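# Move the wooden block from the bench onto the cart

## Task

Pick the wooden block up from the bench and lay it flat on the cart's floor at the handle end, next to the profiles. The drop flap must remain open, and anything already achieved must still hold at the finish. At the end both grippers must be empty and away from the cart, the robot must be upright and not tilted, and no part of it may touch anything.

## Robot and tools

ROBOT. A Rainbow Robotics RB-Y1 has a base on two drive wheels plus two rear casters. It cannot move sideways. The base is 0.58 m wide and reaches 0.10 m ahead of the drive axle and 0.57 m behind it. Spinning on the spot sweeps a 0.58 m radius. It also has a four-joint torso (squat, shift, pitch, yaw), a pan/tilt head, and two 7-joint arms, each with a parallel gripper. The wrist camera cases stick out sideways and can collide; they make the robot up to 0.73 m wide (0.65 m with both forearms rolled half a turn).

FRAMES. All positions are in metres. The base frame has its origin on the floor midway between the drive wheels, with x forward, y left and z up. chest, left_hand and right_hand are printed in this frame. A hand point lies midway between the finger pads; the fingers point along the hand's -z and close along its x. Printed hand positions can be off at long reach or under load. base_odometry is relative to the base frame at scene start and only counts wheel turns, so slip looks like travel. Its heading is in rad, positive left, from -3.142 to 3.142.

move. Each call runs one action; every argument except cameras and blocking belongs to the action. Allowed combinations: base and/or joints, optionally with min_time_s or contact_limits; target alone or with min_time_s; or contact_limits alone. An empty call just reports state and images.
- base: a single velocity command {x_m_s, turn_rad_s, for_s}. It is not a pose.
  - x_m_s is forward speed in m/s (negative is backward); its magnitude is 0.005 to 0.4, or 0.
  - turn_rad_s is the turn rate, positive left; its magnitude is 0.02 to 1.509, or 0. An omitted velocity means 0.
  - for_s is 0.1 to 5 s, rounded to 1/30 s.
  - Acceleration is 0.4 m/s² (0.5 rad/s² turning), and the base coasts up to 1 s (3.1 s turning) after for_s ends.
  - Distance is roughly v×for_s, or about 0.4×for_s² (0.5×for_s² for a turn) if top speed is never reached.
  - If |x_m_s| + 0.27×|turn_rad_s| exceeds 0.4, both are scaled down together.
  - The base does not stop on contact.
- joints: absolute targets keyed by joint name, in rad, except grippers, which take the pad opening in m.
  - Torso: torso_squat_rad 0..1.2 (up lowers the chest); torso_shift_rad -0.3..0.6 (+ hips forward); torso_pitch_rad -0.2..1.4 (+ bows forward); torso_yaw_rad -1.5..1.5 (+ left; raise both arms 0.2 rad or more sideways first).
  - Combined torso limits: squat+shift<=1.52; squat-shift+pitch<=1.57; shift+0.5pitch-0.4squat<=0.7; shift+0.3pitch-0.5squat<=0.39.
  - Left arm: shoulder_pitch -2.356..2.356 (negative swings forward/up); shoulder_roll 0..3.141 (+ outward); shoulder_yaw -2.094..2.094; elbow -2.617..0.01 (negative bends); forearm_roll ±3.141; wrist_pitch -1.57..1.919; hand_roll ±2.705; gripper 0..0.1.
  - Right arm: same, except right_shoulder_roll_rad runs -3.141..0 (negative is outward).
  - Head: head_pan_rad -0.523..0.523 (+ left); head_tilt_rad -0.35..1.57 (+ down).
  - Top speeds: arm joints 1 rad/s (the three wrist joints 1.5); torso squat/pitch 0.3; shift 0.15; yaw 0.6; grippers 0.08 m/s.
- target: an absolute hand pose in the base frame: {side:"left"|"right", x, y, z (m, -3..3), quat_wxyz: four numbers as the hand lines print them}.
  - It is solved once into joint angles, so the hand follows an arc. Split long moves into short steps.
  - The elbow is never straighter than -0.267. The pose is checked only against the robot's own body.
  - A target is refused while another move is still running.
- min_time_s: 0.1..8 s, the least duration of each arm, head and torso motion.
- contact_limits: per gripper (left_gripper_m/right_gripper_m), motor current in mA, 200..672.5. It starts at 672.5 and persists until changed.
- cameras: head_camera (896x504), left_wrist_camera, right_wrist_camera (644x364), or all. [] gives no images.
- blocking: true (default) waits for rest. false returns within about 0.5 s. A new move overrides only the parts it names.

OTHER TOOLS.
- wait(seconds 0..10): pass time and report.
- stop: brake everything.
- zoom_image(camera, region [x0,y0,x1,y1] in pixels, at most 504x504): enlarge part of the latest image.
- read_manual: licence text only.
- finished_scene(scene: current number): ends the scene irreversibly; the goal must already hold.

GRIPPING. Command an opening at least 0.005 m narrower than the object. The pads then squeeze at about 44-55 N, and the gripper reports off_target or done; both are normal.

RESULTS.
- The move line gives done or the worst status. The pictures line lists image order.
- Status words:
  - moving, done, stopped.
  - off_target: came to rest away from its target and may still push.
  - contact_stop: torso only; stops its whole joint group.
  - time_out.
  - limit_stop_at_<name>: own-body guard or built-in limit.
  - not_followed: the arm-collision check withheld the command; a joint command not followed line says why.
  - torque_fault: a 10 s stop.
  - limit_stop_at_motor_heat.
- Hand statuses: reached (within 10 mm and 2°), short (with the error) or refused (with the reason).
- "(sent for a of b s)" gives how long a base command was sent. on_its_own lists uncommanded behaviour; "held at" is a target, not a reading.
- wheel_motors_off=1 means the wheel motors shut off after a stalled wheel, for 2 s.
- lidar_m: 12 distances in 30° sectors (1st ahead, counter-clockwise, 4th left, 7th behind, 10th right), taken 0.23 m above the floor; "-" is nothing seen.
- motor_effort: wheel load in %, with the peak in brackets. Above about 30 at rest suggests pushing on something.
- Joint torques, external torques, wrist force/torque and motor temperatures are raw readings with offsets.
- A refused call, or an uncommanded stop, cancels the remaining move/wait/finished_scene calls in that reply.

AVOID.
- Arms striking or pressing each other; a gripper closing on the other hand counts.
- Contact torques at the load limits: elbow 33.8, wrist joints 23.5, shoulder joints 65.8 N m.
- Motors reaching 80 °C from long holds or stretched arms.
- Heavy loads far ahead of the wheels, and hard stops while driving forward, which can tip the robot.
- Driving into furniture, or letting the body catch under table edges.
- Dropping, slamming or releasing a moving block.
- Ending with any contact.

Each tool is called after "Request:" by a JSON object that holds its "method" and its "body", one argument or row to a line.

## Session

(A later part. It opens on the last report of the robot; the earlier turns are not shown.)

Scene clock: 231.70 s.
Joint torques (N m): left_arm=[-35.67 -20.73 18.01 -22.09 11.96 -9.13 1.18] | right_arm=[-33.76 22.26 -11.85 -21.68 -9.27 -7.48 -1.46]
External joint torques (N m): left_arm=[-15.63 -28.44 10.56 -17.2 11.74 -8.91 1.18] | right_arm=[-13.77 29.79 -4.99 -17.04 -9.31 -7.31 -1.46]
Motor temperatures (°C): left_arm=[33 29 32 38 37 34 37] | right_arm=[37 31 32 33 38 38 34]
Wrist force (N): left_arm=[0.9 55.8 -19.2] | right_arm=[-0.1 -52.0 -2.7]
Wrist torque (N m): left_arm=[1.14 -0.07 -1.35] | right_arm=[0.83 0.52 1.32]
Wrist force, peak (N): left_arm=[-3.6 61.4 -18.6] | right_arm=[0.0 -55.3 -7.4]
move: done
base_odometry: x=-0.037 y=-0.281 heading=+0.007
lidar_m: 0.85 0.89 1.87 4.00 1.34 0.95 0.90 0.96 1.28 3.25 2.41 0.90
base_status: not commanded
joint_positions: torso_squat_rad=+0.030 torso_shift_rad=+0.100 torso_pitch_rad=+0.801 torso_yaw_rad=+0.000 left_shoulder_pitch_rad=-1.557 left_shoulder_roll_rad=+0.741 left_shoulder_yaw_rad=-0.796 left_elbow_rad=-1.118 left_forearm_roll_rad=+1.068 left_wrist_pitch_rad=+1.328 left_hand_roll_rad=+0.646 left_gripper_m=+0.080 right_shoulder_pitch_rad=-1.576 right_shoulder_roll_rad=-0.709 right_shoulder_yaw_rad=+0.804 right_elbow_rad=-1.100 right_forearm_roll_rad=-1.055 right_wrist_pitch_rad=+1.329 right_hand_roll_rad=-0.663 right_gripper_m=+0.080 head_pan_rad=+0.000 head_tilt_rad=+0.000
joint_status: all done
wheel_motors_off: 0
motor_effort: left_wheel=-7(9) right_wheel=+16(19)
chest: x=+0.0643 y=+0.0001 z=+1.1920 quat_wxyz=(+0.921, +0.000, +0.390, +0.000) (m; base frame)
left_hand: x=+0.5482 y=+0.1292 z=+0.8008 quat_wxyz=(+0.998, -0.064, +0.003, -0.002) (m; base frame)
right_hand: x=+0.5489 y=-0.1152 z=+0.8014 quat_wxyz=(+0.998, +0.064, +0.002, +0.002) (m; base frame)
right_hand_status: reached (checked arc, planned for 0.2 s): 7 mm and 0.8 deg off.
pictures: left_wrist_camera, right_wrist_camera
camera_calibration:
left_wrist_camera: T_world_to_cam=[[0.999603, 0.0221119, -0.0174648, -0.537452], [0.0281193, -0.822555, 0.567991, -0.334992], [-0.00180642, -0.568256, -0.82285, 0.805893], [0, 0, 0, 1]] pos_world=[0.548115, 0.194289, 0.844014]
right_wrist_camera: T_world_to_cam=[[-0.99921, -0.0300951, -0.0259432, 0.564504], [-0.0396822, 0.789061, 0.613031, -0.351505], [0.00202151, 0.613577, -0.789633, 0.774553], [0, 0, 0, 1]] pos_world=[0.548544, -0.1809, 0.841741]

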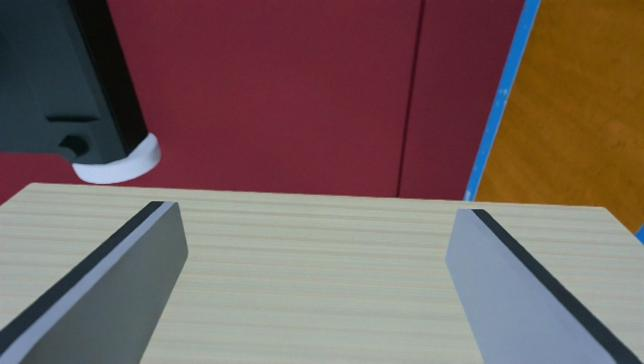

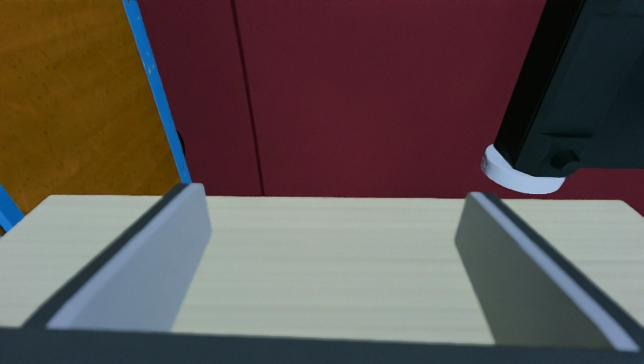

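Request:
{"method": "move", "body": {
  "target": {"side":"left","x":0.5454,"y":0.122,"z":0.797,"quat_wxyz":[0.9976,-0.07,0.001,-0.005]},
  "cameras": []
}}

Request:
{"method": "move", "body": {
  "target": {"side":"right","x":0.538,"y":-0.108,"z":0.785,"quat_wxyz":[0.9976,0.07,0.001,0.006]},
  "cameras": []
}}

Request:
{"method": "move", "body": {
  "target": {"side":"left","x":0.531,"y":0.122,"z":0.773,"quat_wxyz":[0.9976,-0.07,0.001,-0.005]},
  "cameras": []
}}

Request:
{"method": "move", "body": {
  "target": {"side":"right","x":0.524,"y":-0.108,"z":0.761,"quat_wxyz":[0.9976,0.07,0.001,0.006]},
  "cameras": ["right_wrist_camera","left_wrist_camera"]
}}

Scene clock: 235.37 s.
Joint torques (N m): left_arm=[-31.25 -23.3 14.05 -22.95 11.39 -7.39 0.39] | right_arm=[-37.84 21.19 -14.05 -21.44 -9.09 -8.71 -2.27]
External joint torques (N m): left_arm=[-11.38 -30.96 6.64 -18.04 11.17 -7.17 0.39] | right_arm=[-17.87 28.71 -7.21 -16.8 -9.13 -8.54 -2.27]
Motor temperatures (°C): left_arm=[33 29 32 38 37 34 37] | right_arm=[37 31 32 34 38 38 34]
Wrist force (N): left_arm=[9.4 56.8 -12.0] | right_arm=[-8.7 -53.7 -10.7]
Wrist torque (N m): left_arm=[-0.77 0.82 -0.28] | right_arm=[0.54 -0.37 2.52]
Wrist force, peak (N): left_arm=[9.9 60.1 -11.5] | right_arm=[-7.8 -60.2 -6.5]
move: done
base_odometry: x=-0.037 y=-0.281 heading=+0.007
lidar_m: 0.86 0.89 1.85 4.00 1.32 0.96 0.91 0.95 1.29 3.24 2.42 0.90
base_status: not commanded
joint_positions: torso_squat_rad=+0.030 torso_shift_rad=+0.100 torso_pitch_rad=+0.801 torso_yaw_rad=+0.000 left_shoulder_pitch_rad=-1.545 left_shoulder_roll_rad=+0.738 left_shoulder_yaw_rad=-0.799 left_elbow_rad=-1.120 left_forearm_roll_rad=+1.061 left_wrist_pitch_rad=+1.314 left_hand_roll_rad=+0.649 left_gripper_m=+0.080 right_shoulder_pitch_rad=-1.575 right_shoulder_roll_rad=-0.709 right_shoulder_yaw_rad=+0.804 right_elbow_rad=-1.100 right_forearm_roll_rad=-1.056 right_wrist_pitch_rad=+1.329 right_hand_roll_rad=-0.663 right_gripper_m=+0.080 head_pan_rad=+0.000 head_tilt_rad=+0.000
joint_status: all done
wheel_motors_off: 0
motor_effort: left_wheel=-7(10) right_wheel=+15(22)
chest: x=+0.0643 y=+0.0001 z=+1.1920 quat_wxyz=(+0.921, +0.000, +0.390, +0.000) (m; base frame)
left_hand: x=+0.5455 y=+0.1292 z=+0.7954 quat_wxyz=(+0.998, -0.064, +0.002, -0.001) (m; base frame)
left_hand_status: reached (checked arc, planned for 0.1 s): 7 mm and 0.8 deg off.
right_hand: x=+0.5483 y=-0.1152 z=+0.8008 quat_wxyz=(+0.998, +0.064, +0.003, +0.002) (m; base frame)
pictures: none
No camera images: "cameras" was empty.

Scene clock: 236.07 s.
Joint torques (N m): left_arm=[-40.4 -18.82 21.7 -22.11 10.6 -12.01 2.38] | right_arm=[-29.13 27.98 -8.25 -24.69 -10.29 -5.11 0.75]
External joint torques (N m): left_arm=[-20.57 -26.46 14.3 -17.2 10.37 -11.8 2.38] | right_arm=[-9.68 35.38 -1.5 -20 -10.34 -4.94 0.74]
Motor temperatures (°C): left_arm=[33 29 32 38 37 34 37] | right_arm=[37 31 32 34 38 38 34]
Wrist force (N): left_arm=[-11.2 56.7 -17.8] | right_arm=[13.0 -52.8 -4.5]
Wrist torque (N m): left_arm=[1.26 0.17 -2.53] | right_arm=[0.86 0.43 -1.16]
Wrist force, peak (N): left_arm=[-18.4 60.5 -19.5] | right_arm=[15.9 -55.2 -5.0]
move: done
base_odometry: x=-0.037 y=-0.281 heading=+0.007
lidar_m: 0.86 0.89 1.86 3.99 1.33 0.95 0.91 0.96 1.29 3.25 2.41 0.91
base_status: not commanded
joint_positions: torso_squat_rad=+0.030 torso_shift_rad=+0.100 torso_pitch_rad=+0.801 torso_yaw_rad=+0.000 left_shoulder_pitch_rad=-1.543 left_shoulder_roll_rad=+0.737 left_shoulder_yaw_rad=-0.801 left_elbow_rad=-1.120 left_forearm_roll_rad=+1.062 left_wrist_pitch_rad=+1.315 left_hand_roll_rad=+0.649 left_gripper_m=+0.080 right_shoulder_pitch_rad=-1.538 right_shoulder_roll_rad=-0.702 right_shoulder_yaw_rad=+0.816 right_elbow_rad=-1.106 right_forearm_roll_rad=-1.036 right_wrist_pitch_rad=+1.290 right_hand_roll_rad=-0.672 right_gripper_m=+0.080 head_pan_rad=+0.000 head_tilt_rad=+0.000
joint_status: all done
wheel_motors_off: 0
motor_effort: left_wheel=-5(8) right_wheel=+18(24)
chest: x=+0.0643 y=+0.0001 z=+1.1920 quat_wxyz=(+0.921, +0.000, +0.390, +0.000) (m; base frame)
left_hand: x=+0.5437 y=+0.1292 z=+0.7939 quat_wxyz=(+0.998, -0.063, +0.004, -0.002) (m; base frame)
right_hand: x=+0.5392 y=-0.1158 z=+0.7836 quat_wxyz=(+0.998, +0.064, +0.001, +0.001) (m; base frame)
right_hand_status: reached (checked arc, planned for 0.2 s): 8 mm and 0.9 deg off.
pictures: none
No camera images: "cameras" was empty.

Scene clock: 236.80 s.
Joint torques (N m): left_arm=[-27.86 -22.46 11.9 -22 10.05 -6.92 -0.05] | right_arm=[-39.04 20.41 -15.58 -22.95 -10.3 -9.13 -1.78]
External joint torques (N m): left_arm=[-8.72 -29.87 4.67 -17.01 9.84 -6.69 -0.05] | right_arm=[-19.63 27.77 -8.84 -18.26 -10.34 -8.97 -1.78]
Motor temperatures (°C): left_arm=[33 29 32 39 37 34 37] | right_arm=[37 31 32 34 38 38 34]
Wrist force (N): left_arm=[8.5 52.4 -5.0] | right_arm=[-7.5 -51.9 -17.8]
Wrist torque (N m): left_arm=[-0.74 0.75 0.15] | right_arm=[-1.47 -0.58 1.96]
Wrist force, peak (N): left_arm=[-11.9 56.8 -18.6] | right_arm=[-11.0 -51.3 -19.7]
move: done
base_odometry: x=-0.037 y=-0.281 heading=+0.007
lidar_m: 0.86 0.89 1.87 3.99 1.34 0.96 0.91 0.96 1.29 3.25 2.42 0.90
base_status: not commanded
joint_positions: torso_squat_rad=+0.030 torso_shift_rad=+0.100 torso_pitch_rad=+0.801 torso_yaw_rad=+0.000 left_shoulder_pitch_rad=-1.496 left_shoulder_roll_rad=+0.726 left_shoulder_yaw_rad=-0.816 left_elbow_rad=-1.126 left_forearm_roll_rad=+1.036 left_wrist_pitch_rad=+1.262 left_hand_roll_rad=+0.659 left_gripper_m=+0.080 right_shoulder_pitch_rad=-1.535 right_shoulder_roll_rad=-0.700 right_shoulder_yaw_rad=+0.818 right_elbow_rad=-1.107 right_forearm_roll_rad=-1.036 right_wrist_pitch_rad=+1.291 right_hand_roll_rad=-0.672 right_gripper_m=+0.080 head_pan_rad=+0.000 head_tilt_rad=+0.000
joint_status: all done
wheel_motors_off: 0
motor_effort: left_wheel=-6(7) right_wheel=+16(19)
chest: x=+0.0643 y=+0.0001 z=+1.1920 quat_wxyz=(+0.921, +0.000, +0.390, +0.000) (m; base frame)
left_hand: x=+0.5315 y=+0.1288 z=+0.7716 quat_wxyz=(+0.998, -0.064, +0.001, -0.001) (m; base frame)
left_hand_status: reached (checked arc, planned for 0.2 s): 7 mm and 0.8 deg off.
right_hand: x=+0.5371 y=-0.1155 z=+0.7821 quat_wxyz=(+0.998, +0.063, +0.003, +0.003) (m; base frame)
pictures: none
No camera images: "cameras" was empty.

Scene clock: 237.63 s.
Joint torques (N m): left_arm=[-38.35 -18.44 20.22 -21.56 9.95 -11.28 1.86] | right_arm=[-29.13 26.95 -8.36 -24.66 -9.48 -5.18 1.2]
External joint torques (N m): left_arm=[-19.27 -25.84 13.01 -16.58 9.73 -11.06 1.86] | right_arm=[-10.4 34.08 -1.82 -19.92 -9.53 -5.01 1.2]
Motor temperatures (°C): left_arm=[33 29 32 39 37 34 37] | right_arm=[37 31 32 34 38 38 34]
Wrist force (N): left_arm=[-12.4 54.0 -17.5] | right_arm=[12.2 -50.2 -6.2]
Wrist torque (N m): left_arm=[1.25 -0.32 -1.90] | right_arm=[0.67 0.61 -1.75]
Wrist force, peak (N): left_arm=[-14.3 54.5 -17.6] | right_arm=[-7.7 -51.5 -18.7]
move: done
base_odometry: x=-0.037 y=-0.281 heading=+0.007
lidar_m: 0.86 0.89 1.87 4.00 1.33 0.96 0.90 0.95 1.29 3.25 2.42 0.90
base_status: not commanded
joint_positions: torso_squat_rad=+0.030 torso_shift_rad=+0.100 torso_pitch_rad=+0.801 torso_yaw_rad=+0.000 left_shoulder_pitch_rad=-1.493 left_shoulder_roll_rad=+0.725 left_shoulder_yaw_rad=-0.818 left_elbow_rad=-1.126 left_forearm_roll_rad=+1.036 left_wrist_pitch_rad=+1.263 left_hand_roll_rad=+0.659 left_gripper_m=+0.080 right_shoulder_pitch_rad=-1.491 right_shoulder_roll_rad=-0.686 right_shoulder_yaw_rad=+0.833 right_elbow_rad=-1.104 right_forearm_roll_rad=-1.010 right_wrist_pitch_rad=+1.237 right_hand_roll_rad=-0.679 right_gripper_m=+0.080 head_pan_rad=+0.000 head_tilt_rad=+0.000
joint_status: all done
wheel_motors_off: 0
motor_effort: left_wheel=-7(7) right_wheel=+17(20)
chest: x=+0.0643 y=+0.0001 z=+1.1920 quat_wxyz=(+0.921, +0.000, +0.390, +0.000) (m; base frame)
left_hand: x=+0.5294 y=+0.1291 z=+0.7700 quat_wxyz=(+0.998, -0.063, +0.004, -0.002) (m; base frame)
right_hand: x=+0.5249 y=-0.1158 z=+0.7595 quat_wxyz=(+0.998, +0.064, +0.001, +0.002) (m; base frame)
right_hand_status: reached (checked arc, planned for 0.2 s): 8 mm and 0.9 deg off.
pictures: left_wrist_camera, right_wrist_camera
camera_calibration:
left_wrist_camera: T_world_to_cam=[[0.999608, 0.0204684, -0.0191017, -0.517743], [0.0276948, -0.822884, 0.567534, -0.316478], [-0.00410205, -0.56784, -0.823129, 0.781765], [0, 0, 0, 1]] pos_world=[0.529512, 0.19409, 0.813215]
right_wrist_camera: T_world_to_cam=[[-0.999198, -0.0288028, -0.0278122, 0.541051], [-0.0398051, 0.789555, 0.612387, -0.325691], [0.00432081, 0.613003, -0.790069, 0.740997], [0, 0, 0, 1]] pos_world=[0.524451, -0.181499, 0.799935]

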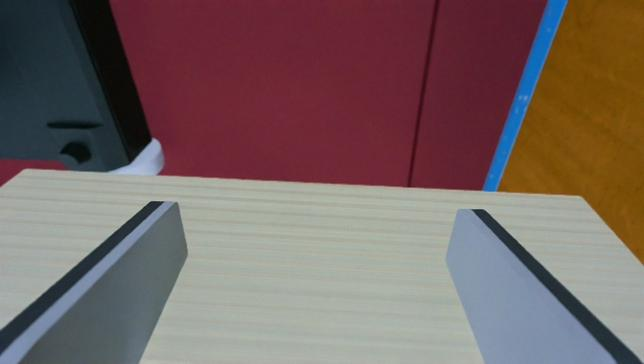

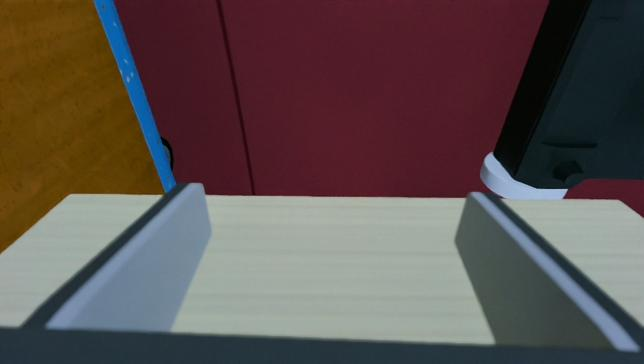

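Request:
{"method": "move", "body": {
  "target": {"side":"left","x":0.517,"y":0.122,"z":0.749,"quat_wxyz":[0.9976,-0.07,0.001,-0.005]},
  "cameras": []
}}

Request:
{"method": "move", "body": {
  "target": {"side":"right","x":0.510,"y":-0.108,"z":0.737,"quat_wxyz":[0.9976,0.07,0.001,0.006]},
  "cameras": []
}}

Request:
{"method": "move", "body": {
  "target": {"side":"left","x":0.503,"y":0.122,"z":0.725,"quat_wxyz":[0.9976,-0.07,0.001,-0.005]},
  "cameras": []
}}

Request:
{"method": "move", "body": {
  "target": {"side":"right","x":0.495,"y":-0.108,"z":0.713,"quat_wxyz":[0.9976,0.07,0.001,0.006]},
  "cameras": []
}}

Request:
{"method": "move", "body": {
  "target": {"side":"left","x":0.495,"y":0.122,"z":0.713,"quat_wxyz":[0.9976,-0.07,0.001,-0.005]}
}}

Scene clock: 240.90 s.
Joint torques (N m): left_arm=[-27.34 -22.16 11.21 -21.98 9.62 -6.67 -0.04] | right_arm=[-37.7 20.44 -14.36 -23.62 -9.48 -8.77 -1.41]
External joint torques (N m): left_arm=[-8.91 -29.29 4.26 -16.94 9.41 -6.45 -0.04] | right_arm=[-19.01 27.54 -7.84 -18.88 -9.52 -8.6 -1.41]
Motor temperatures (°C): left_arm=[33 29 32 39 37 35 37] | right_arm=[37 31 32 34 38 38 34]
Wrist force (N): left_arm=[6.2 50.6 -6.8] | right_arm=[-5.6 -48.7 -17.9]
Wrist torque (N m): left_arm=[-0.58 0.28 0.37] | right_arm=[-1.45 -0.30 1.23]
Wrist force, peak (N): left_arm=[-12.3 54.6 -17.6] | right_arm=[8.7 -52.4 -3.2]
move: done
base_odometry: x=-0.037 y=-0.281 heading=+0.007
lidar_m: 0.85 0.88 1.87 4.01 1.34 0.95 0.90 0.95 1.29 3.26 2.43 0.91
base_status: not commanded
joint_positions: torso_squat_rad=+0.030 torso_shift_rad=+0.100 torso_pitch_rad=+0.801 torso_yaw_rad=+0.000 left_shoulder_pitch_rad=-1.451 left_shoulder_roll_rad=+0.708 left_shoulder_yaw_rad=-0.833 left_elbow_rad=-1.116 left_forearm_roll_rad=+1.010 left_wrist_pitch_rad=+1.207 left_hand_roll_rad=+0.663 left_gripper_m=+0.080 right_shoulder_pitch_rad=-1.489 right_shoulder_roll_rad=-0.685 right_shoulder_yaw_rad=+0.835 right_elbow_rad=-1.104 right_forearm_roll_rad=-1.010 right_wrist_pitch_rad=+1.238 right_hand_roll_rad=-0.679 right_gripper_m=+0.080 head_pan_rad=+0.000 head_tilt_rad=+0.000
joint_status: all done
wheel_motors_off: 0
motor_effort: left_wheel=-6(8) right_wheel=+16(19)
chest: x=+0.0643 y=+0.0001 z=+1.1920 quat_wxyz=(+0.921, +0.000, +0.390, +0.000) (m; base frame)
left_hand: x=+0.5173 y=+0.1288 z=+0.7476 quat_wxyz=(+0.998, -0.064, +0.001, -0.002) (m; base frame)
left_hand_status: reached (checked arc, planned for 0.2 s): 7 mm and 0.8 deg off.
right_hand: x=+0.5231 y=-0.1155 z=+0.7583 quat_wxyz=(+0.998, +0.063, +0.003, +0.003) (m; base frame)
pictures: none
No camera images: "cameras" was empty.

Scene clock: 241.97 s.
Joint torques (N m): left_arm=[-18.44 4.44 9.33 -5.61 0.57 -0.83 -0.32] | right_arm=[-20.21 -5 -7.94 -5.72 -0.41 -0.24 0.22]
External joint torques (N m): left_arm=[0.04 -2.56 2.36 -0.54 0.36 -0.59 -0.32] | right_arm=[-2.11 1.53 -1.68 -0.86 -0.43 -0.05 0.22]
Motor temperatures (°C): left_arm=[33 29 32 39 37 35 37] | right_arm=[37 31 32 34 38 38 34]
Wrist force (N): left_arm=[1.1 2.0 -7.6] | right_arm=[-0.9 1.1 -5.5]
Wrist torque (N m): left_arm=[-0.31 0.20 0.12] | right_arm=[-0.15 -0.01 -0.11]
Wrist force, peak (N): left_arm=[-15.2 52.0 -17.2] | right_arm=[2.1 -51.5 -7.7]
move: done
base_odometry: x=-0.037 y=-0.281 heading=+0.007
lidar_m: 0.86 0.90 1.87 4.01 1.33 0.95 0.91 0.96 1.28 3.25 2.42 0.91
base_status: not commanded
joint_positions: torso_squat_rad=+0.030 torso_shift_rad=+0.100 torso_pitch_rad=+0.800 torso_yaw_rad=+0.000 left_shoulder_pitch_rad=-1.453 left_shoulder_roll_rad=+0.701 left_shoulder_yaw_rad=-0.832 left_elbow_rad=-1.120 left_forearm_roll_rad=+1.012 left_wrist_pitch_rad=+1.206 left_hand_roll_rad=+0.663 left_gripper_m=+0.080 right_shoulder_pitch_rad=-1.450 right_shoulder_roll_rad=-0.658 right_shoulder_yaw_rad=+0.851 right_elbow_rad=-1.091 right_forearm_roll_rad=-0.987 right_wrist_pitch_rad=+1.181 right_hand_roll_rad=-0.681 right_gripper_m=+0.080 head_pan_rad=+0.000 head_tilt_rad=+0.000
joint_status: all done
wheel_motors_off: 0
motor_effort: left_wheel=-4(11) right_wheel=+17(20)
chest: x=+0.0638 y=+0.0001 z=+1.1923 quat_wxyz=(+0.921, +0.000, +0.389, +0.000) (m; base frame)
left_hand: x=+0.5169 y=+0.1223 z=+0.7496 quat_wxyz=(+0.998, -0.070, +0.000, -0.005) (m; base frame)
right_hand: x=+0.5097 y=-0.1085 z=+0.7374 quat_wxyz=(+0.998, +0.069, +0.001, +0.006) (m; base frame)
right_hand_status: reached (checked arc, planned for 0.2 s): 1 mm and 0.1 deg off.
pictures: none
No camera images: "cameras" was empty.

Scene clock: 242.60 s.
Joint torques (N m): left_arm=[-17.18 5.18 7.57 -4.94 0.18 -0.48 -0.33] | right_arm=[-19.23 -5.09 -7.57 -5.42 -0.27 -0.1 0.28]
External joint torques (N m): left_arm=[0.64 -1.44 0.99 0.19 -0.04 -0.24 -0.33] | right_arm=[-1.13 1.55 -1.31 -0.59 -0.3 0.09 0.28]
Motor temperatures (°C): left_arm=[33 29 32 39 37 35 37] | right_arm=[37 31 32 34 38 38 34]
Wrist force (N): left_arm=[1.5 2.3 -8.1] | right_arm=[-0.4 0.7 -5.4]
Wrist torque (N m): left_arm=[-0.31 0.26 0.09] | right_arm=[-0.09 0.05 -0.07]
Wrist force, peak (N): left_arm=[0.8 3.1 -8.9] | right_arm=[-0.9 0.5 -5.6]
move: done
base_odometry: x=-0.037 y=-0.281 heading=+0.007
lidar_m: 0.85 0.89 1.86 4.00 1.34 0.95 0.91 0.96 1.29 3.27 2.42 0.90
base_status: not commanded
joint_positions: torso_squat_rad=+0.030 torso_shift_rad=+0.100 torso_pitch_rad=+0.800 torso_yaw_rad=+0.000 left_shoulder_pitch_rad=-1.414 left_shoulder_roll_rad=+0.675 left_shoulder_yaw_rad=-0.850 left_elbow_rad=-1.091 left_forearm_roll_rad=+0.988 left_wrist_pitch_rad=+1.147 left_hand_roll_rad=+0.659 left_gripper_m=+0.080 right_shoulder_pitch_rad=-1.451 right_shoulder_roll_rad=-0.658 right_shoulder_yaw_rad=+0.851 right_elbow_rad=-1.091 right_forearm_roll_rad=-0.987 right_wrist_pitch_rad=+1.181 right_hand_roll_rad=-0.681 right_gripper_m=+0.080 head_pan_rad=+0.000 head_tilt_rad=+0.000
joint_status: all done
wheel_motors_off: 0
motor_effort: left_wheel=-6(8) right_wheel=+17(18)
chest: x=+0.0638 y=+0.0001 z=+1.1923 quat_wxyz=(+0.921, +0.000, +0.389, +0.000) (m; base frame)
left_hand: x=+0.5029 y=+0.1220 z=+0.7251 quat_wxyz=(+0.998, -0.070, +0.001, -0.005) (m; base frame)
left_hand_status: reached (checked arc, planned for 0.2 s): 0 mm and 0.0 deg off.
right_hand: x=+0.5098 y=-0.1083 z=+0.7376 quat_wxyz=(+0.998, +0.070, +0.000, +0.006) (m; base frame)
pictures: none
No camera images: "cameras" was empty.

Scene clock: 243.20 s.
Joint torques (N m): left_arm=[-16.89 5.58 7.7 -4.73 0.11 -0.39 -0.29] | right_arm=[-18.39 -5.59 -5.94 -4.98 -0.03 -0.07 0.2]
External joint torques (N m): left_arm=[0.93 -1.04 1.12 0.39 -0.11 -0.15 -0.29] | right_arm=[-0.99 0.67 -0.06 -0.15 -0.06 0.12 0.2]
Motor temperatures (°C): left_arm=[33 29 32 39 37 35 37] | right_arm=[37 31 32 34 38 38 34]
Wrist force (N): left_arm=[1.3 2.0 -7.1] | right_arm=[-0.9 0.9 -5.5]
Wrist torque (N m): left_arm=[-0.34 0.25 0.09] | right_arm=[-0.14 -0.01 -0.09]
Wrist force, peak (N): left_arm=[1.5 2.0 -8.1] | right_arm=[-1.2 0.5 -6.5]
move: done
base_odometry: x=-0.037 y=-0.281 heading=+0.007
lidar_m: 0.86 0.89 1.85 4.00 1.32 0.94 0.91 0.95 1.28 3.26 2.41 0.90
base_status: not commanded
joint_positions: torso_squat_rad=+0.030 torso_shift_rad=+0.100 torso_pitch_rad=+0.800 torso_yaw_rad=+0.000 left_shoulder_pitch_rad=-1.414 left_shoulder_roll_rad=+0.675 left_shoulder_yaw_rad=-0.850 left_elbow_rad=-1.091 left_forearm_roll_rad=+0.988 left_wrist_pitch_rad=+1.147 left_hand_roll_rad=+0.659 left_gripper_m=+0.080 right_shoulder_pitch_rad=-1.410 right_shoulder_roll_rad=-0.632 right_shoulder_yaw_rad=+0.868 right_elbow_rad=-1.061 right_forearm_roll_rad=-0.962 right_wrist_pitch_rad=+1.121 right_hand_roll_rad=-0.678 right_gripper_m=+0.080 head_pan_rad=+0.000 head_tilt_rad=+0.000
joint_status: all done
wheel_motors_off: 0
motor_effort: left_wheel=-5(8) right_wheel=+17(17)
chest: x=+0.0638 y=+0.0001 z=+1.1923 quat_wxyz=(+0.921, +0.000, +0.389, +0.000) (m; base frame)
left_hand: x=+0.5030 y=+0.1220 z=+0.7252 quat_wxyz=(+0.998, -0.070, +0.001, -0.005) (m; base frame)
right_hand: x=+0.4948 y=-0.1082 z=+0.7130 quat_wxyz=(+0.998, +0.070, +0.001, +0.006) (m; base frame)
right_hand_status: reached (checked arc, planned for 0.2 s): 0 mm and 0.0 deg off.
pictures: none
No camera images: "cameras" was empty.

Scene clock: 243.77 s.
Joint torques (N m): left_arm=[-16.52 5.1 7.15 -4.72 0.15 -0.7 -0.11] | right_arm=[-17.99 -5.38 -5.77 -5.01 -0.02 -0.07 0.32]
External joint torques (N m): left_arm=[0.89 -1.34 0.74 0.42 -0.07 -0.46 -0.11] | right_arm=[-0.59 0.88 0.11 -0.19 -0.05 0.12 0.32]
Motor temperatures (°C): left_arm=[33 29 32 39 37 35 37] | right_arm=[37 31 32 34 38 38 34]
Wrist force (N): left_arm=[1.5 1.6 -7.0] | right_arm=[-0.5 0.4 -4.9]
Wrist torque (N m): left_arm=[-0.28 0.27 0.10] | right_arm=[-0.08 0.05 -0.08]
Wrist force, peak (N): left_arm=[0.4 2.3 -9.5] | right_arm=[-1.2 1.0 -5.7]
move: done
base_odometry: x=-0.037 y=-0.281 heading=+0.007
lidar_m: 0.86 0.90 1.86 4.00 1.34 0.96 0.90 0.95 1.28 3.26 2.42 0.91
base_status: not commanded
joint_positions: torso_squat_rad=+0.030 torso_shift_rad=+0.100 torso_pitch_rad=+0.800 torso_yaw_rad=+0.000 left_shoulder_pitch_rad=-1.391 left_shoulder_roll_rad=+0.666 left_shoulder_yaw_rad=-0.858 left_elbow_rad=-1.085 left_forearm_roll_rad=+0.975 left_wrist_pitch_rad=+1.120 left_hand_roll_rad=+0.661 left_gripper_m=+0.080 right_shoulder_pitch_rad=-1.410 right_shoulder_roll_rad=-0.632 right_shoulder_yaw_rad=+0.868 right_elbow_rad=-1.061 right_forearm_roll_rad=-0.962 right_wrist_pitch_rad=+1.121 right_hand_roll_rad=-0.678 right_gripper_m=+0.080 head_pan_rad=+0.000 head_tilt_rad=+0.000
joint_status: all done
wheel_motors_off: 0
motor_effort: left_wheel=-5(7) right_wheel=+15(18)
chest: x=+0.0638 y=+0.0001 z=+1.1923 quat_wxyz=(+0.921, +0.000, +0.389, +0.000) (m; base frame)
left_hand: x=+0.4946 y=+0.1221 z=+0.7137 quat_wxyz=(+0.998, -0.070, +0.001, -0.005) (m; base frame)
left_hand_status: reached (checked arc, planned for 0.2 s): 1 mm and 0.0 deg off.
right_hand: x=+0.4949 y=-0.1081 z=+0.7130 quat_wxyz=(+0.998, +0.070, +0.001, +0.006) (m; base frame)
pictures: head_camera, left_wrist_camera, right_wrist_camera
camera_calibration:
head_camera: T_world_to_cam=[[-0.00443635, -0.999504, -0.0311766, 0.0411221], [-0.676342, 0.0259634, -0.73613, 1.17087], [0.736575, 0.0178203, -0.676122, 0.670756], [0, 0, 0, 1]] pos_world=[0.298026, -0.00125112, 1.31671]
left_wrist_camera: T_world_to_cam=[[0.999788, 0.0151217, -0.0139574, -0.48689], [0.0204104, -0.815192, 0.578832, -0.294627], [-0.00262501, -0.578994, -0.815328, 0.726438], [0, 0, 0, 1]] pos_world=[0.494707, 0.187788, 0.756028]
right_wrist_camera: T_world_to_cam=[[-0.998892, -0.0369801, -0.029105, 0.509871], [-0.0470592, 0.781695, 0.621883, -0.308525], [-0.000246093, 0.622564, -0.782569, 0.6976], [0, 0, 0, 1]] pos_world=[0.494959, -0.174273, 0.752626]

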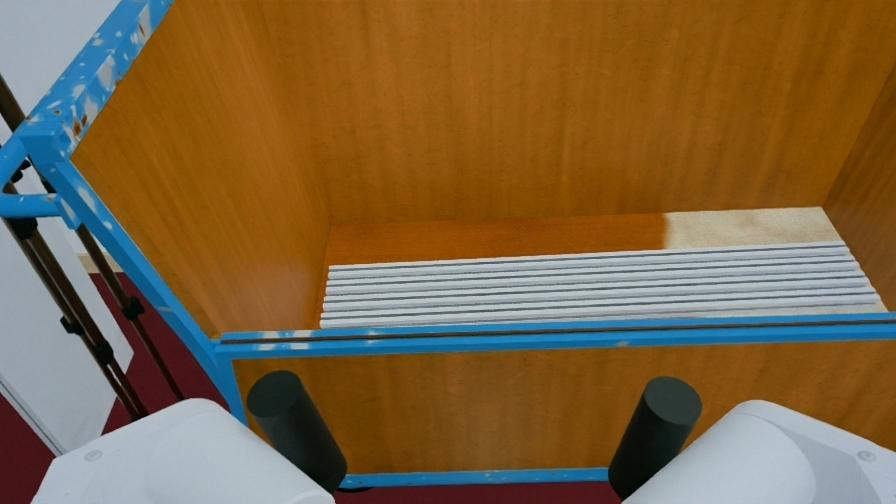

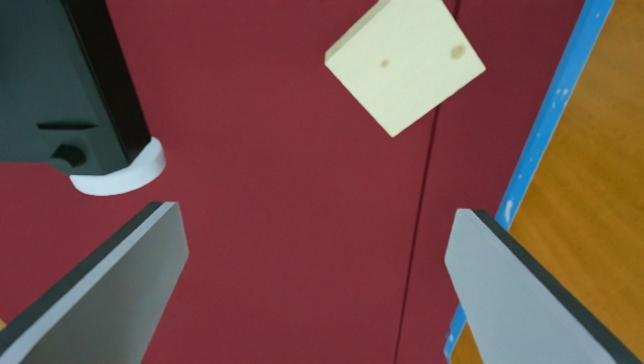

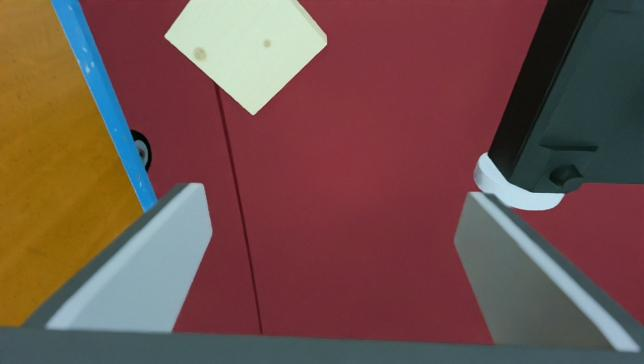

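Request:
{"method": "move", "body": {
  "joints": {"torso_squat_rad":0.7,"torso_shift_rad":0.4,"torso_pitch_rad":1.1,"left_gripper_m":0.0,"right_gripper_m":0.0},
  "cameras": ["head_camera"]
}}

Request:
{"method": "move", "body": {
  "target": {"side":"left","x":0.36,"y":0.2,"z":0.35,"quat_wxyz":[1,0,0,0]},
  "cameras": []
}}

Request:
{"method": "move", "body": {
  "target": {"side":"right","x":0.36,"y":-0.2,"z":0.35,"quat_wxyz":[1,0,0,0]},
  "cameras": ["head_camera"]
}}

Scene clock: 274.67 s.
Joint torques (N m): left_arm=[-10.97 3.11 5.01 -4.98 0.39 -0.15 -0.03] | right_arm=[-12.09 -3.25 -4.18 -5.17 -0.36 0.4 0.1]
External joint torques (N m): left_arm=[0.43 -1.22 0.78 0.39 -0.14 -0.38 -0.04] | right_arm=[-0.65 0.87 -0.3 -0.17 -0.04 0.14 0.12]
Motor temperatures (°C): left_arm=[32 28 32 37 35 33 37] | right_arm=[35 30 32 32 36 37 34]
Wrist force (N): left_arm=[3.1 1.9 -7.8] | right_arm=[1.3 0.8 -5.0]
Wrist torque (N m): left_arm=[-0.28 0.34 0.07] | right_arm=[-0.11 0.12 -0.08]
Wrist force, peak (N): left_arm=[3.5 1.2 -8.2] | right_arm=[1.8 0.5 -5.6]
move: done
base_odometry: x=-0.037 y=-0.281 heading=+0.007
lidar_m: 0.86 0.89 1.87 4.01 1.33 0.96 0.91 0.95 1.28 3.26 2.41 0.90
base_status: not commanded
joint_positions: torso_squat_rad=+0.700 torso_shift_rad=+0.400 torso_pitch_rad=+1.100 torso_yaw_rad=+0.000 left_shoulder_pitch_rad=-1.391 left_shoulder_roll_rad=+0.666 left_shoulder_yaw_rad=-0.858 left_elbow_rad=-1.085 left_forearm_roll_rad=+0.975 left_wrist_pitch_rad=+1.120 left_hand_roll_rad=+0.661 left_gripper_m=+0.000 right_shoulder_pitch_rad=-1.410 right_shoulder_roll_rad=-0.632 right_shoulder_yaw_rad=+0.868 right_elbow_rad=-1.061 right_forearm_roll_rad=-0.962 right_wrist_pitch_rad=+1.121 right_hand_roll_rad=-0.678 right_gripper_m=+0.000 head_pan_rad=+0.000 head_tilt_rad=+0.000
joint_status: all done
wheel_motors_off: 0
motor_effort: left_wheel=-10(11) right_wheel=+11(20)
chest: x=+0.2563 y=+0.0001 z=+0.9140 quat_wxyz=(+0.853, +0.000, +0.523, +0.000) (m; base frame)
left_hand: x=+0.5264 y=+0.1220 z=+0.3294 quat_wxyz=(+0.986, -0.070, +0.150, +0.005) (m; base frame)
right_hand: x=+0.5264 y=-0.1082 z=+0.3287 quat_wxyz=(+0.986, +0.070, +0.150, -0.005) (m; base frame)
pictures: head_camera
camera_calibration:
head_camera: T_world_to_cam=[[-0.0134536, -0.999504, -0.0284708, 0.0331382], [-0.863728, 0.0259622, -0.503289, 0.931372], [0.503778, 0.0178199, -0.863649, 0.571968], [0, 0, 0, 1]] pos_world=[0.516753, -0.00125112, 0.963672]

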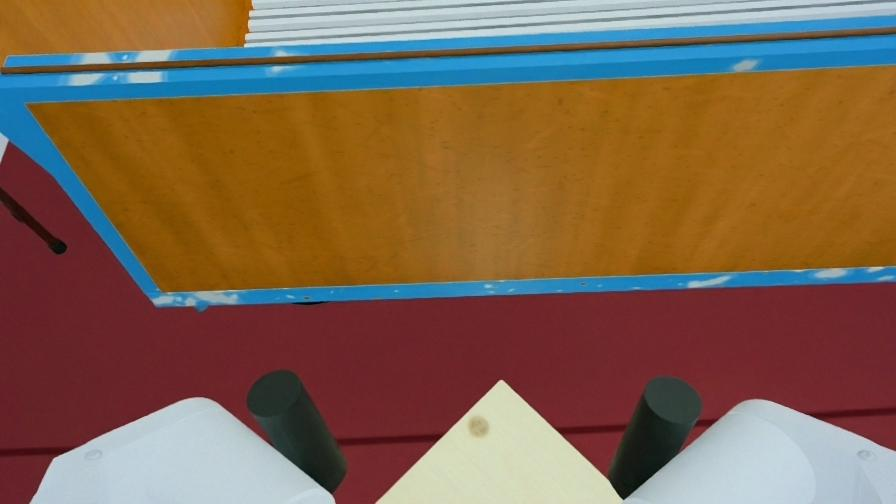

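Scene clock: 276.07 s.
Joint torques (N m): left_arm=[-0.2 3.78 1.92 -6.98 0.35 -0.52 -0.33] | right_arm=[-12.03 -3.29 -4.31 -5.21 -0.37 0.43 0.11]
External joint torques (N m): left_arm=[-0.95 -1.51 1 -0.13 0.3 -0.48 -0.33] | right_arm=[-0.59 0.83 -0.43 -0.21 -0.05 0.17 0.13]
Motor temperatures (°C): left_arm=[32 28 32 37 35 33 37] | right_arm=[35 30 32 32 36 37 34]
Wrist force (N): left_arm=[1.4 0.4 -8.1] | right_arm=[1.4 0.6 -4.7]
Wrist torque (N m): left_arm=[-0.19 0.27 0.10] | right_arm=[-0.10 0.15 -0.09]
Wrist force, peak (N): left_arm=[2.8 1.3 -8.5] | right_arm=[1.3 0.7 -5.3]
move: done
base_odometry: x=-0.037 y=-0.281 heading=+0.007
lidar_m: 0.86 0.90 1.86 4.00 1.34 0.96 0.91 0.95 1.28 3.25 2.40 0.90
base_status: not commanded
joint_positions: torso_squat_rad=+0.700 torso_shift_rad=+0.400 torso_pitch_rad=+1.100 torso_yaw_rad=+0.000 left_shoulder_pitch_rad=-0.820 left_shoulder_roll_rad=+0.961 left_shoulder_yaw_rad=-1.040 left_elbow_rad=-1.843 left_forearm_roll_rad=+0.099 left_wrist_pitch_rad=+1.028 left_hand_roll_rad=+1.413 left_gripper_m=+0.000 right_shoulder_pitch_rad=-1.410 right_shoulder_roll_rad=-0.632 right_shoulder_yaw_rad=+0.868 right_elbow_rad=-1.061 right_forearm_roll_rad=-0.962 right_wrist_pitch_rad=+1.121 right_hand_roll_rad=-0.678 right_gripper_m=+0.000 head_pan_rad=+0.000 head_tilt_rad=+0.000
joint_status: all done
wheel_motors_off: 0
motor_effort: left_wheel=-9(16) right_wheel=+13(15)
chest: x=+0.2563 y=+0.0001 z=+0.9140 quat_wxyz=(+0.853, +0.000, +0.523, +0.000) (m; base frame)
left_hand: x=+0.3599 y=+0.2000 z=+0.3503 quat_wxyz=(+1.000, -0.001, +0.001, +0.000) (m; base frame)
left_hand_status: reached (checked arc, planned for 1.1 s): 0 mm and 0.1 deg off.
right_hand: x=+0.5264 y=-0.1082 z=+0.3287 quat_wxyz=(+0.986, +0.070, +0.150, -0.005) (m; base frame)
pictures: none
No camera images: "cameras" was empty.

Scene clock: 277.53 s.
Joint torques (N m): left_arm=[0.09 3.62 2.13 -6.7 0.27 -0.41 -0.25] | right_arm=[-0.24 -5.96 -1.39 -6.9 -0.21 -0.04 0.33]
External joint torques (N m): left_arm=[-0.6 -1.68 1.2 0.16 0.22 -0.37 -0.25] | right_arm=[-0.81 -0.08 -0.28 -0.5 -0.38 -0.04 0.33]
Motor temperatures (°C): left_arm=[32 28 32 37 35 33 37] | right_arm=[35 30 32 32 36 37 34]
Wrist force (N): left_arm=[1.4 0.9 -8.5] | right_arm=[-0.7 1.9 -5.0]
Wrist torque (N m): left_arm=[-0.26 0.26 0.11] | right_arm=[-0.18 0.01 -0.07]
Wrist force, peak (N): left_arm=[1.3 1.8 -8.4] | right_arm=[-0.3 1.8 -5.7]
move: done
base_odometry: x=-0.037 y=-0.281 heading=+0.007
lidar_m: 0.86 0.90 1.86 4.01 1.34 0.96 0.91 0.94 1.28 3.26 2.43 0.90
base_status: not commanded
joint_positions: torso_squat_rad=+0.700 torso_shift_rad=+0.400 torso_pitch_rad=+1.100 torso_yaw_rad=+0.000 left_shoulder_pitch_rad=-0.820 left_shoulder_roll_rad=+0.960 left_shoulder_yaw_rad=-1.040 left_elbow_rad=-1.843 left_forearm_roll_rad=+0.099 left_wrist_pitch_rad=+1.028 left_hand_roll_rad=+1.413 left_gripper_m=+0.000 right_shoulder_pitch_rad=-0.832 right_shoulder_roll_rad=-0.966 right_shoulder_yaw_rad=+1.056 right_elbow_rad=-1.843 right_forearm_roll_rad=-0.102 right_wrist_pitch_rad=+1.027 right_hand_roll_rad=-1.426 right_gripper_m=+0.000 head_pan_rad=+0.000 head_tilt_rad=+0.000
joint_status: all done
wheel_motors_off: 0
motor_effort: left_wheel=-9(11) right_wheel=+15(16)
chest: x=+0.2563 y=+0.0001 z=+0.9140 quat_wxyz=(+0.853, +0.000, +0.523, +0.000) (m; base frame)
left_hand: x=+0.3600 y=+0.1999 z=+0.3503 quat_wxyz=(+1.000, -0.001, +0.001, +0.000) (m; base frame)
right_hand: x=+0.3599 y=-0.1999 z=+0.3503 quat_wxyz=(+1.000, +0.001, +0.001, +0.000) (m; base frame)
right_hand_status: reached (checked arc, planned for 1.1 s): 0 mm and 0.2 deg off.
pictures: head_camera
camera_calibration:
head_camera: T_world_to_cam=[[-0.0135381, -0.999502, -0.0285189, 0.0332285], [-0.863684, 0.0260609, -0.50336, 0.931418], [0.503852, 0.0178167, -0.863606, 0.571888], [0, 0, 0, 1]] pos_world=[0.516753, -0.00125082, 0.963672]

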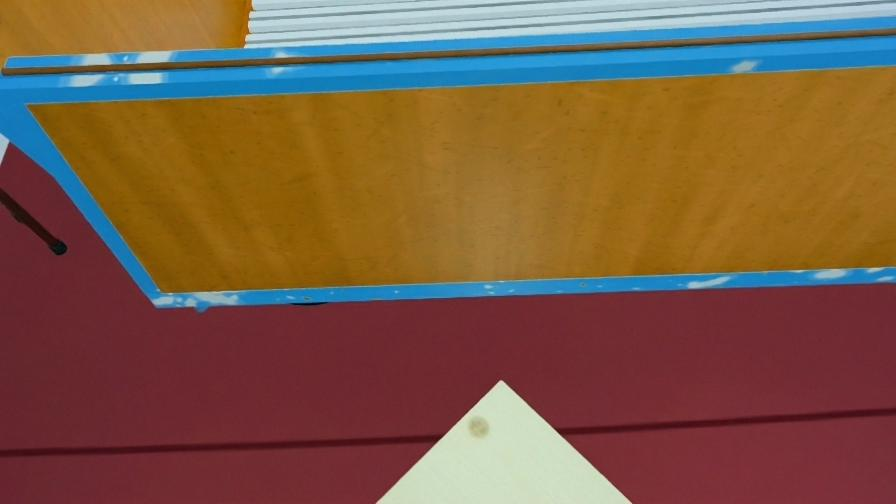

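Request:
{"method": "move", "body": {
  "joints": {"torso_squat_rad":0.98,"torso_shift_rad":0.52},
  "cameras": []
}}

Request:
{"method": "move", "body": {
  "target": {"side":"left","x":0.36,"y":0.22,"z":0.14,"quat_wxyz":[1,0,0,0]},
  "cameras": []
}}

Request:
{"method": "move", "body": {
  "target": {"side":"right","x":0.36,"y":-0.22,"z":0.14,"quat_wxyz":[1,0,0,0]},
  "cameras": ["left_wrist_camera","right_wrist_camera"]
}}

Scene clock: 285.70 s.
Joint torques (N m): left_arm=[0.52 3.83 2.21 -6.76 0.21 -0.46 -0.35] | right_arm=[0.01 -6.12 -1.29 -7.04 -0.04 0.07 0.23]
External joint torques (N m): left_arm=[-0.17 -1.46 1.29 0.1 0.16 -0.41 -0.35] | right_arm=[-0.56 -0.23 -0.18 -0.64 -0.21 0.07 0.23]
Motor temperatures (°C): left_arm=[32 28 32 37 35 33 37] | right_arm=[35 30 32 32 36 37 34]
Wrist force (N): left_arm=[1.0 0.9 -7.6] | right_arm=[-0.8 1.6 -5.1]
Wrist torque (N m): left_arm=[-0.24 0.20 0.09] | right_arm=[-0.17 0.01 -0.06]
Wrist force, peak (N): left_arm=[0.7 0.5 -8.7] | right_arm=[-0.7 1.5 -5.8]
move: done
base_odometry: x=-0.037 y=-0.281 heading=+0.007
lidar_m: 0.86 0.91 1.86 4.00 1.33 0.95 0.91 0.95 1.29 3.25 2.42 0.90
base_status: not commanded
joint_positions: torso_squat_rad=+0.980 torso_shift_rad=+0.520 torso_pitch_rad=+1.100 torso_yaw_rad=+0.000 left_shoulder_pitch_rad=-0.820 left_shoulder_roll_rad=+0.960 left_shoulder_yaw_rad=-1.040 left_elbow_rad=-1.843 left_forearm_roll_rad=+0.099 left_wrist_pitch_rad=+1.028 left_hand_roll_rad=+1.413 left_gripper_m=+0.000 right_shoulder_pitch_rad=-0.832 right_shoulder_roll_rad=-0.966 right_shoulder_yaw_rad=+1.056 right_elbow_rad=-1.843 right_forearm_roll_rad=-0.102 right_wrist_pitch_rad=+1.027 right_hand_roll_rad=-1.426 right_gripper_m=+0.000 head_pan_rad=+0.000 head_tilt_rad=+0.000
joint_status: all done
wheel_motors_off: 0
motor_effort: left_wheel=-9(11) right_wheel=+12(15)
chest: x=+0.2415 y=+0.0000 z=+0.7592 quat_wxyz=(+0.853, +0.000, +0.523, +0.000) (m; base frame)
left_hand: x=+0.3453 y=+0.1999 z=+0.1956 quat_wxyz=(+1.000, -0.001, +0.001, +0.000) (m; base frame)
right_hand: x=+0.3452 y=-0.1999 z=+0.1956 quat_wxyz=(+1.000, +0.001, +0.001, +0.000) (m; base frame)
pictures: none
No camera images: "cameras" was empty.

Scene clock: 286.73 s.
Joint torques (N m): left_arm=[-0.22 4.5 2.16 -4.89 0.09 -0.08 -0.23] | right_arm=[-0.15 -5.91 -1.16 -6.77 -0.01 0.02 0.26]
External joint torques (N m): left_arm=[-0.32 -1.13 0.97 0.59 0.06 -0.03 -0.23] | right_arm=[-0.71 -0.03 -0.05 -0.37 -0.18 0.03 0.26]
Motor temperatures (°C): left_arm=[32 28 32 37 35 33 37] | right_arm=[35 30 32 32 36 37 34]
Wrist force (N): left_arm=[1.2 0.2 -6.6] | right_arm=[-0.4 1.7 -5.2]
Wrist torque (N m): left_arm=[-0.16 0.22 0.13] | right_arm=[-0.21 0.03 -0.08]
Wrist force, peak (N): left_arm=[1.7 0.6 -8.4] | right_arm=[-0.4 2.2 -5.8]
move: done
base_odometry: x=-0.037 y=-0.281 heading=+0.007
lidar_m: 0.85 0.91 1.86 3.99 1.33 0.95 0.91 0.96 1.28 3.25 2.40 0.90
base_status: not commanded
joint_positions: torso_squat_rad=+0.980 torso_shift_rad=+0.520 torso_pitch_rad=+1.100 torso_yaw_rad=+0.000 left_shoulder_pitch_rad=-0.881 left_shoulder_roll_rad=+0.878 left_shoulder_yaw_rad=-1.037 left_elbow_rad=-1.527 left_forearm_roll_rad=+0.150 left_wrist_pitch_rad=+0.816 left_hand_roll_rad=+1.337 left_gripper_m=+0.000 right_shoulder_pitch_rad=-0.832 right_shoulder_roll_rad=-0.966 right_shoulder_yaw_rad=+1.056 right_elbow_rad=-1.843 right_forearm_roll_rad=-0.102 right_wrist_pitch_rad=+1.026 right_hand_roll_rad=-1.426 right_gripper_m=+0.000 head_pan_rad=+0.000 head_tilt_rad=+0.000
joint_status: all done
wheel_motors_off: 0
motor_effort: left_wheel=-10(14) right_wheel=+12(15)
chest: x=+0.2415 y=+0.0000 z=+0.7592 quat_wxyz=(+0.853, +0.000, +0.523, +0.000) (m; base frame)
left_hand: x=+0.3600 y=+0.2200 z=+0.1402 quat_wxyz=(+1.000, +0.000, +0.000, +0.000) (m; base frame)
left_hand_status: reached (checked arc, planned for 0.6 s): 0 mm and 0.0 deg off.
right_hand: x=+0.3452 y=-0.1999 z=+0.1956 quat_wxyz=(+1.000, +0.001, +0.001, +0.000) (m; base frame)
pictures: none
No camera images: "cameras" was empty.

Scene clock: 287.77 s.
Joint torques (N m): left_arm=[-0.11 4.14 2.38 -5.17 0.1 -0.11 -0.09] | right_arm=[-0.67 -5.28 -2.49 -4.97 -0.07 0.25 -0.08]
External joint torques (N m): left_arm=[-0.21 -1.49 1.19 0.31 0.06 -0.06 -0.09] | right_arm=[-0.67 0.89 -1.16 0.1 -0.22 0.25 -0.08]
Motor temperatures (°C): left_arm=[32 28 32 37 35 33 37] | right_arm=[35 30 32 31 36 37 34]
Wrist force (N): left_arm=[1.0 0.2 -7.4] | right_arm=[-0.8 2.0 -4.9]
Wrist torque (N m): left_arm=[-0.19 0.18 0.05] | right_arm=[-0.17 0.02 -0.07]
Wrist force, peak (N): left_arm=[1.4 0.3 -8.3] | right_arm=[-0.8 3.4 -6.0]
move: done
base_odometry: x=-0.037 y=-0.281 heading=+0.007
lidar_m: 0.86 0.91 1.86 4.01 1.34 0.94 0.91 0.96 1.28 3.26 2.42 0.90
base_status: not commanded
joint_positions: torso_squat_rad=+0.980 torso_shift_rad=+0.520 torso_pitch_rad=+1.100 torso_yaw_rad=+0.000 left_shoulder_pitch_rad=-0.881 left_shoulder_roll_rad=+0.878 left_shoulder_yaw_rad=-1.037 left_elbow_rad=-1.527 left_forearm_roll_rad=+0.150 left_wrist_pitch_rad=+0.816 left_hand_roll_rad=+1.337 left_gripper_m=+0.000 right_shoulder_pitch_rad=-0.890 right_shoulder_roll_rad=-0.883 right_shoulder_yaw_rad=+1.052 right_elbow_rad=-1.527 right_forearm_roll_rad=-0.151 right_wrist_pitch_rad=+0.814 right_hand_roll_rad=-1.350 right_gripper_m=+0.000 head_pan_rad=+0.000 head_tilt_rad=+0.000
joint_status: all done
wheel_motors_off: 0
motor_effort: left_wheel=-9(10) right_wheel=+11(14)
chest: x=+0.2415 y=+0.0000 z=+0.7592 quat_wxyz=(+0.853, +0.000, +0.523, +0.000) (m; base frame)
left_hand: x=+0.3600 y=+0.2200 z=+0.1402 quat_wxyz=(+1.000, +0.000, +0.000, +0.000) (m; base frame)
right_hand: x=+0.3599 y=-0.2201 z=+0.1401 quat_wxyz=(+1.000, +0.000, +0.000, +0.000) (m; base frame)
right_hand_status: reached (checked arc, planned for 0.6 s): 0 mm and 0.0 deg off.
pictures: left_wrist_camera, right_wrist_camera
camera_calibration:
left_wrist_camera: T_world_to_cam=[[0.9996, 0.0269291, -0.00863766, -0.365144], [0.0278878, -0.887898, 0.459195, 0.150021], [0.00469634, -0.459252, -0.888294, 0.296399], [0, 0, 0, 1]] pos_world=[0.359422, 0.279159, 0.191247]
right_wrist_camera: T_world_to_cam=[[-0.99923, -0.0291619, -0.0262395, 0.355665], [-0.038439, 0.86141, 0.506454, 0.159506], [0.00783383, 0.507073, -0.861868, 0.30176], [0, 0, 0, 1]] pos_world=[0.359158, -0.280042, 0.188627]

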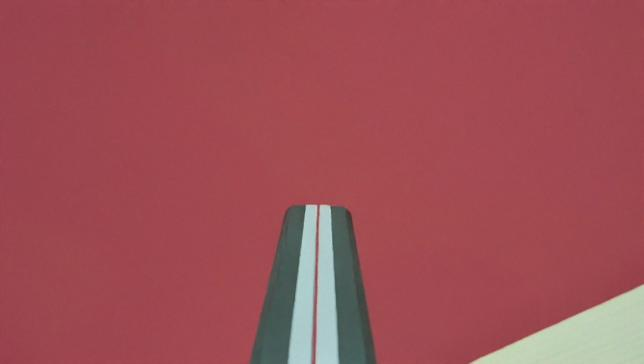

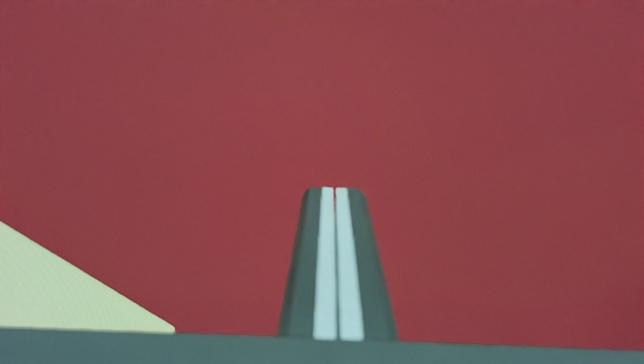

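Request:
{"method": "move", "body": {
  "joints": {"head_tilt_rad":0.4},
  "cameras": ["head_camera"]
}}

Scene clock: 291.77 s.
Joint torques (N m): left_arm=[0.01 4.03 2.17 -5.15 0.15 -0.12 -0.08] | right_arm=[-0.54 -5.16 -2.17 -4.9 -0.06 0.17 -0.08]
External joint torques (N m): left_arm=[-0.09 -1.6 0.98 0.32 0.12 -0.07 -0.08] | right_arm=[-0.54 1.01 -0.84 0.17 -0.21 0.17 -0.08]
Motor temperatures (°C): left_arm=[32 28 32 37 35 33 37] | right_arm=[35 30 32 31 36 37 34]
Wrist force (N): left_arm=[1.5 0.6 -7.9] | right_arm=[-1.2 1.6 -5.2]
Wrist torque (N m): left_arm=[-0.22 0.25 0.09] | right_arm=[-0.19 -0.02 -0.06]
Wrist force, peak (N): left_arm=[1.3 1.0 -8.6] | right_arm=[-0.4 1.2 -6.0]
move: done
base_odometry: x=-0.037 y=-0.281 heading=+0.007
lidar_m: 0.86 0.91 1.86 3.98 1.34 0.97 0.91 0.96 1.30 3.25 2.41 0.91
base_status: not commanded
joint_positions: torso_squat_rad=+0.980 torso_shift_rad=+0.520 torso_pitch_rad=+1.100 torso_yaw_rad=+0.000 left_shoulder_pitch_rad=-0.881 left_shoulder_roll_rad=+0.878 left_shoulder_yaw_rad=-1.037 left_elbow_rad=-1.527 left_forearm_roll_rad=+0.150 left_wrist_pitch_rad=+0.816 left_hand_roll_rad=+1.337 left_gripper_m=+0.000 right_shoulder_pitch_rad=-0.890 right_shoulder_roll_rad=-0.883 right_shoulder_yaw_rad=+1.052 right_elbow_rad=-1.527 right_forearm_roll_rad=-0.151 right_wrist_pitch_rad=+0.814 right_hand_roll_rad=-1.350 right_gripper_m=+0.000 head_pan_rad=+0.000 head_tilt_rad=+0.400
joint_status: all done
wheel_motors_off: 0
motor_effort: left_wheel=-10(11) right_wheel=+12(14)
chest: x=+0.2415 y=+0.0000 z=+0.7592 quat_wxyz=(+0.853, +0.000, +0.523, +0.000) (m; base frame)
left_hand: x=+0.3600 y=+0.2200 z=+0.1402 quat_wxyz=(+1.000, +0.000, +0.000, +0.000) (m; base frame)
right_hand: x=+0.3599 y=-0.2201 z=+0.1401 quat_wxyz=(+1.000, +0.000, +0.000, +0.000) (m; base frame)
pictures: head_camera
camera_calibration:
head_camera: T_world_to_cam=[[-0.0235736, -0.999502, -0.0209986, 0.0266859], [-0.991519, 0.0260603, -0.127323, 0.583545], [0.127807, 0.0178191, -0.991639, 0.713624], [0, 0, 0, 1]] pos_world=[0.488018, -0.00125083, 0.782517]

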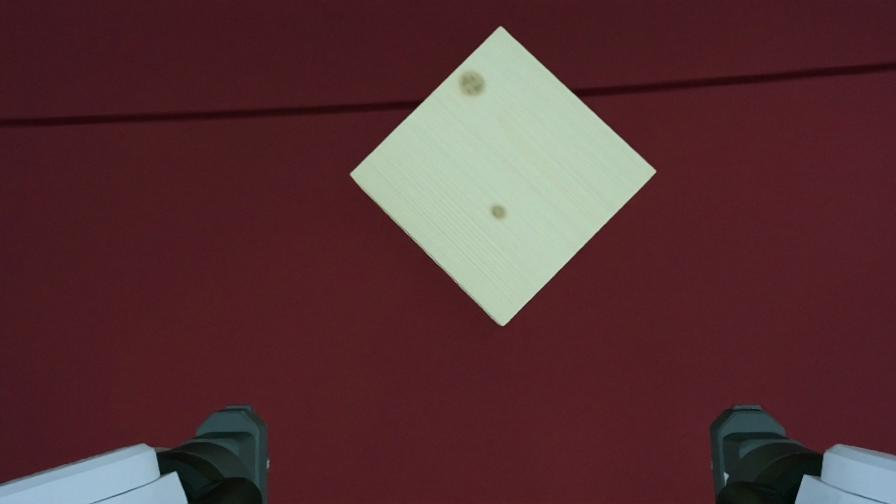

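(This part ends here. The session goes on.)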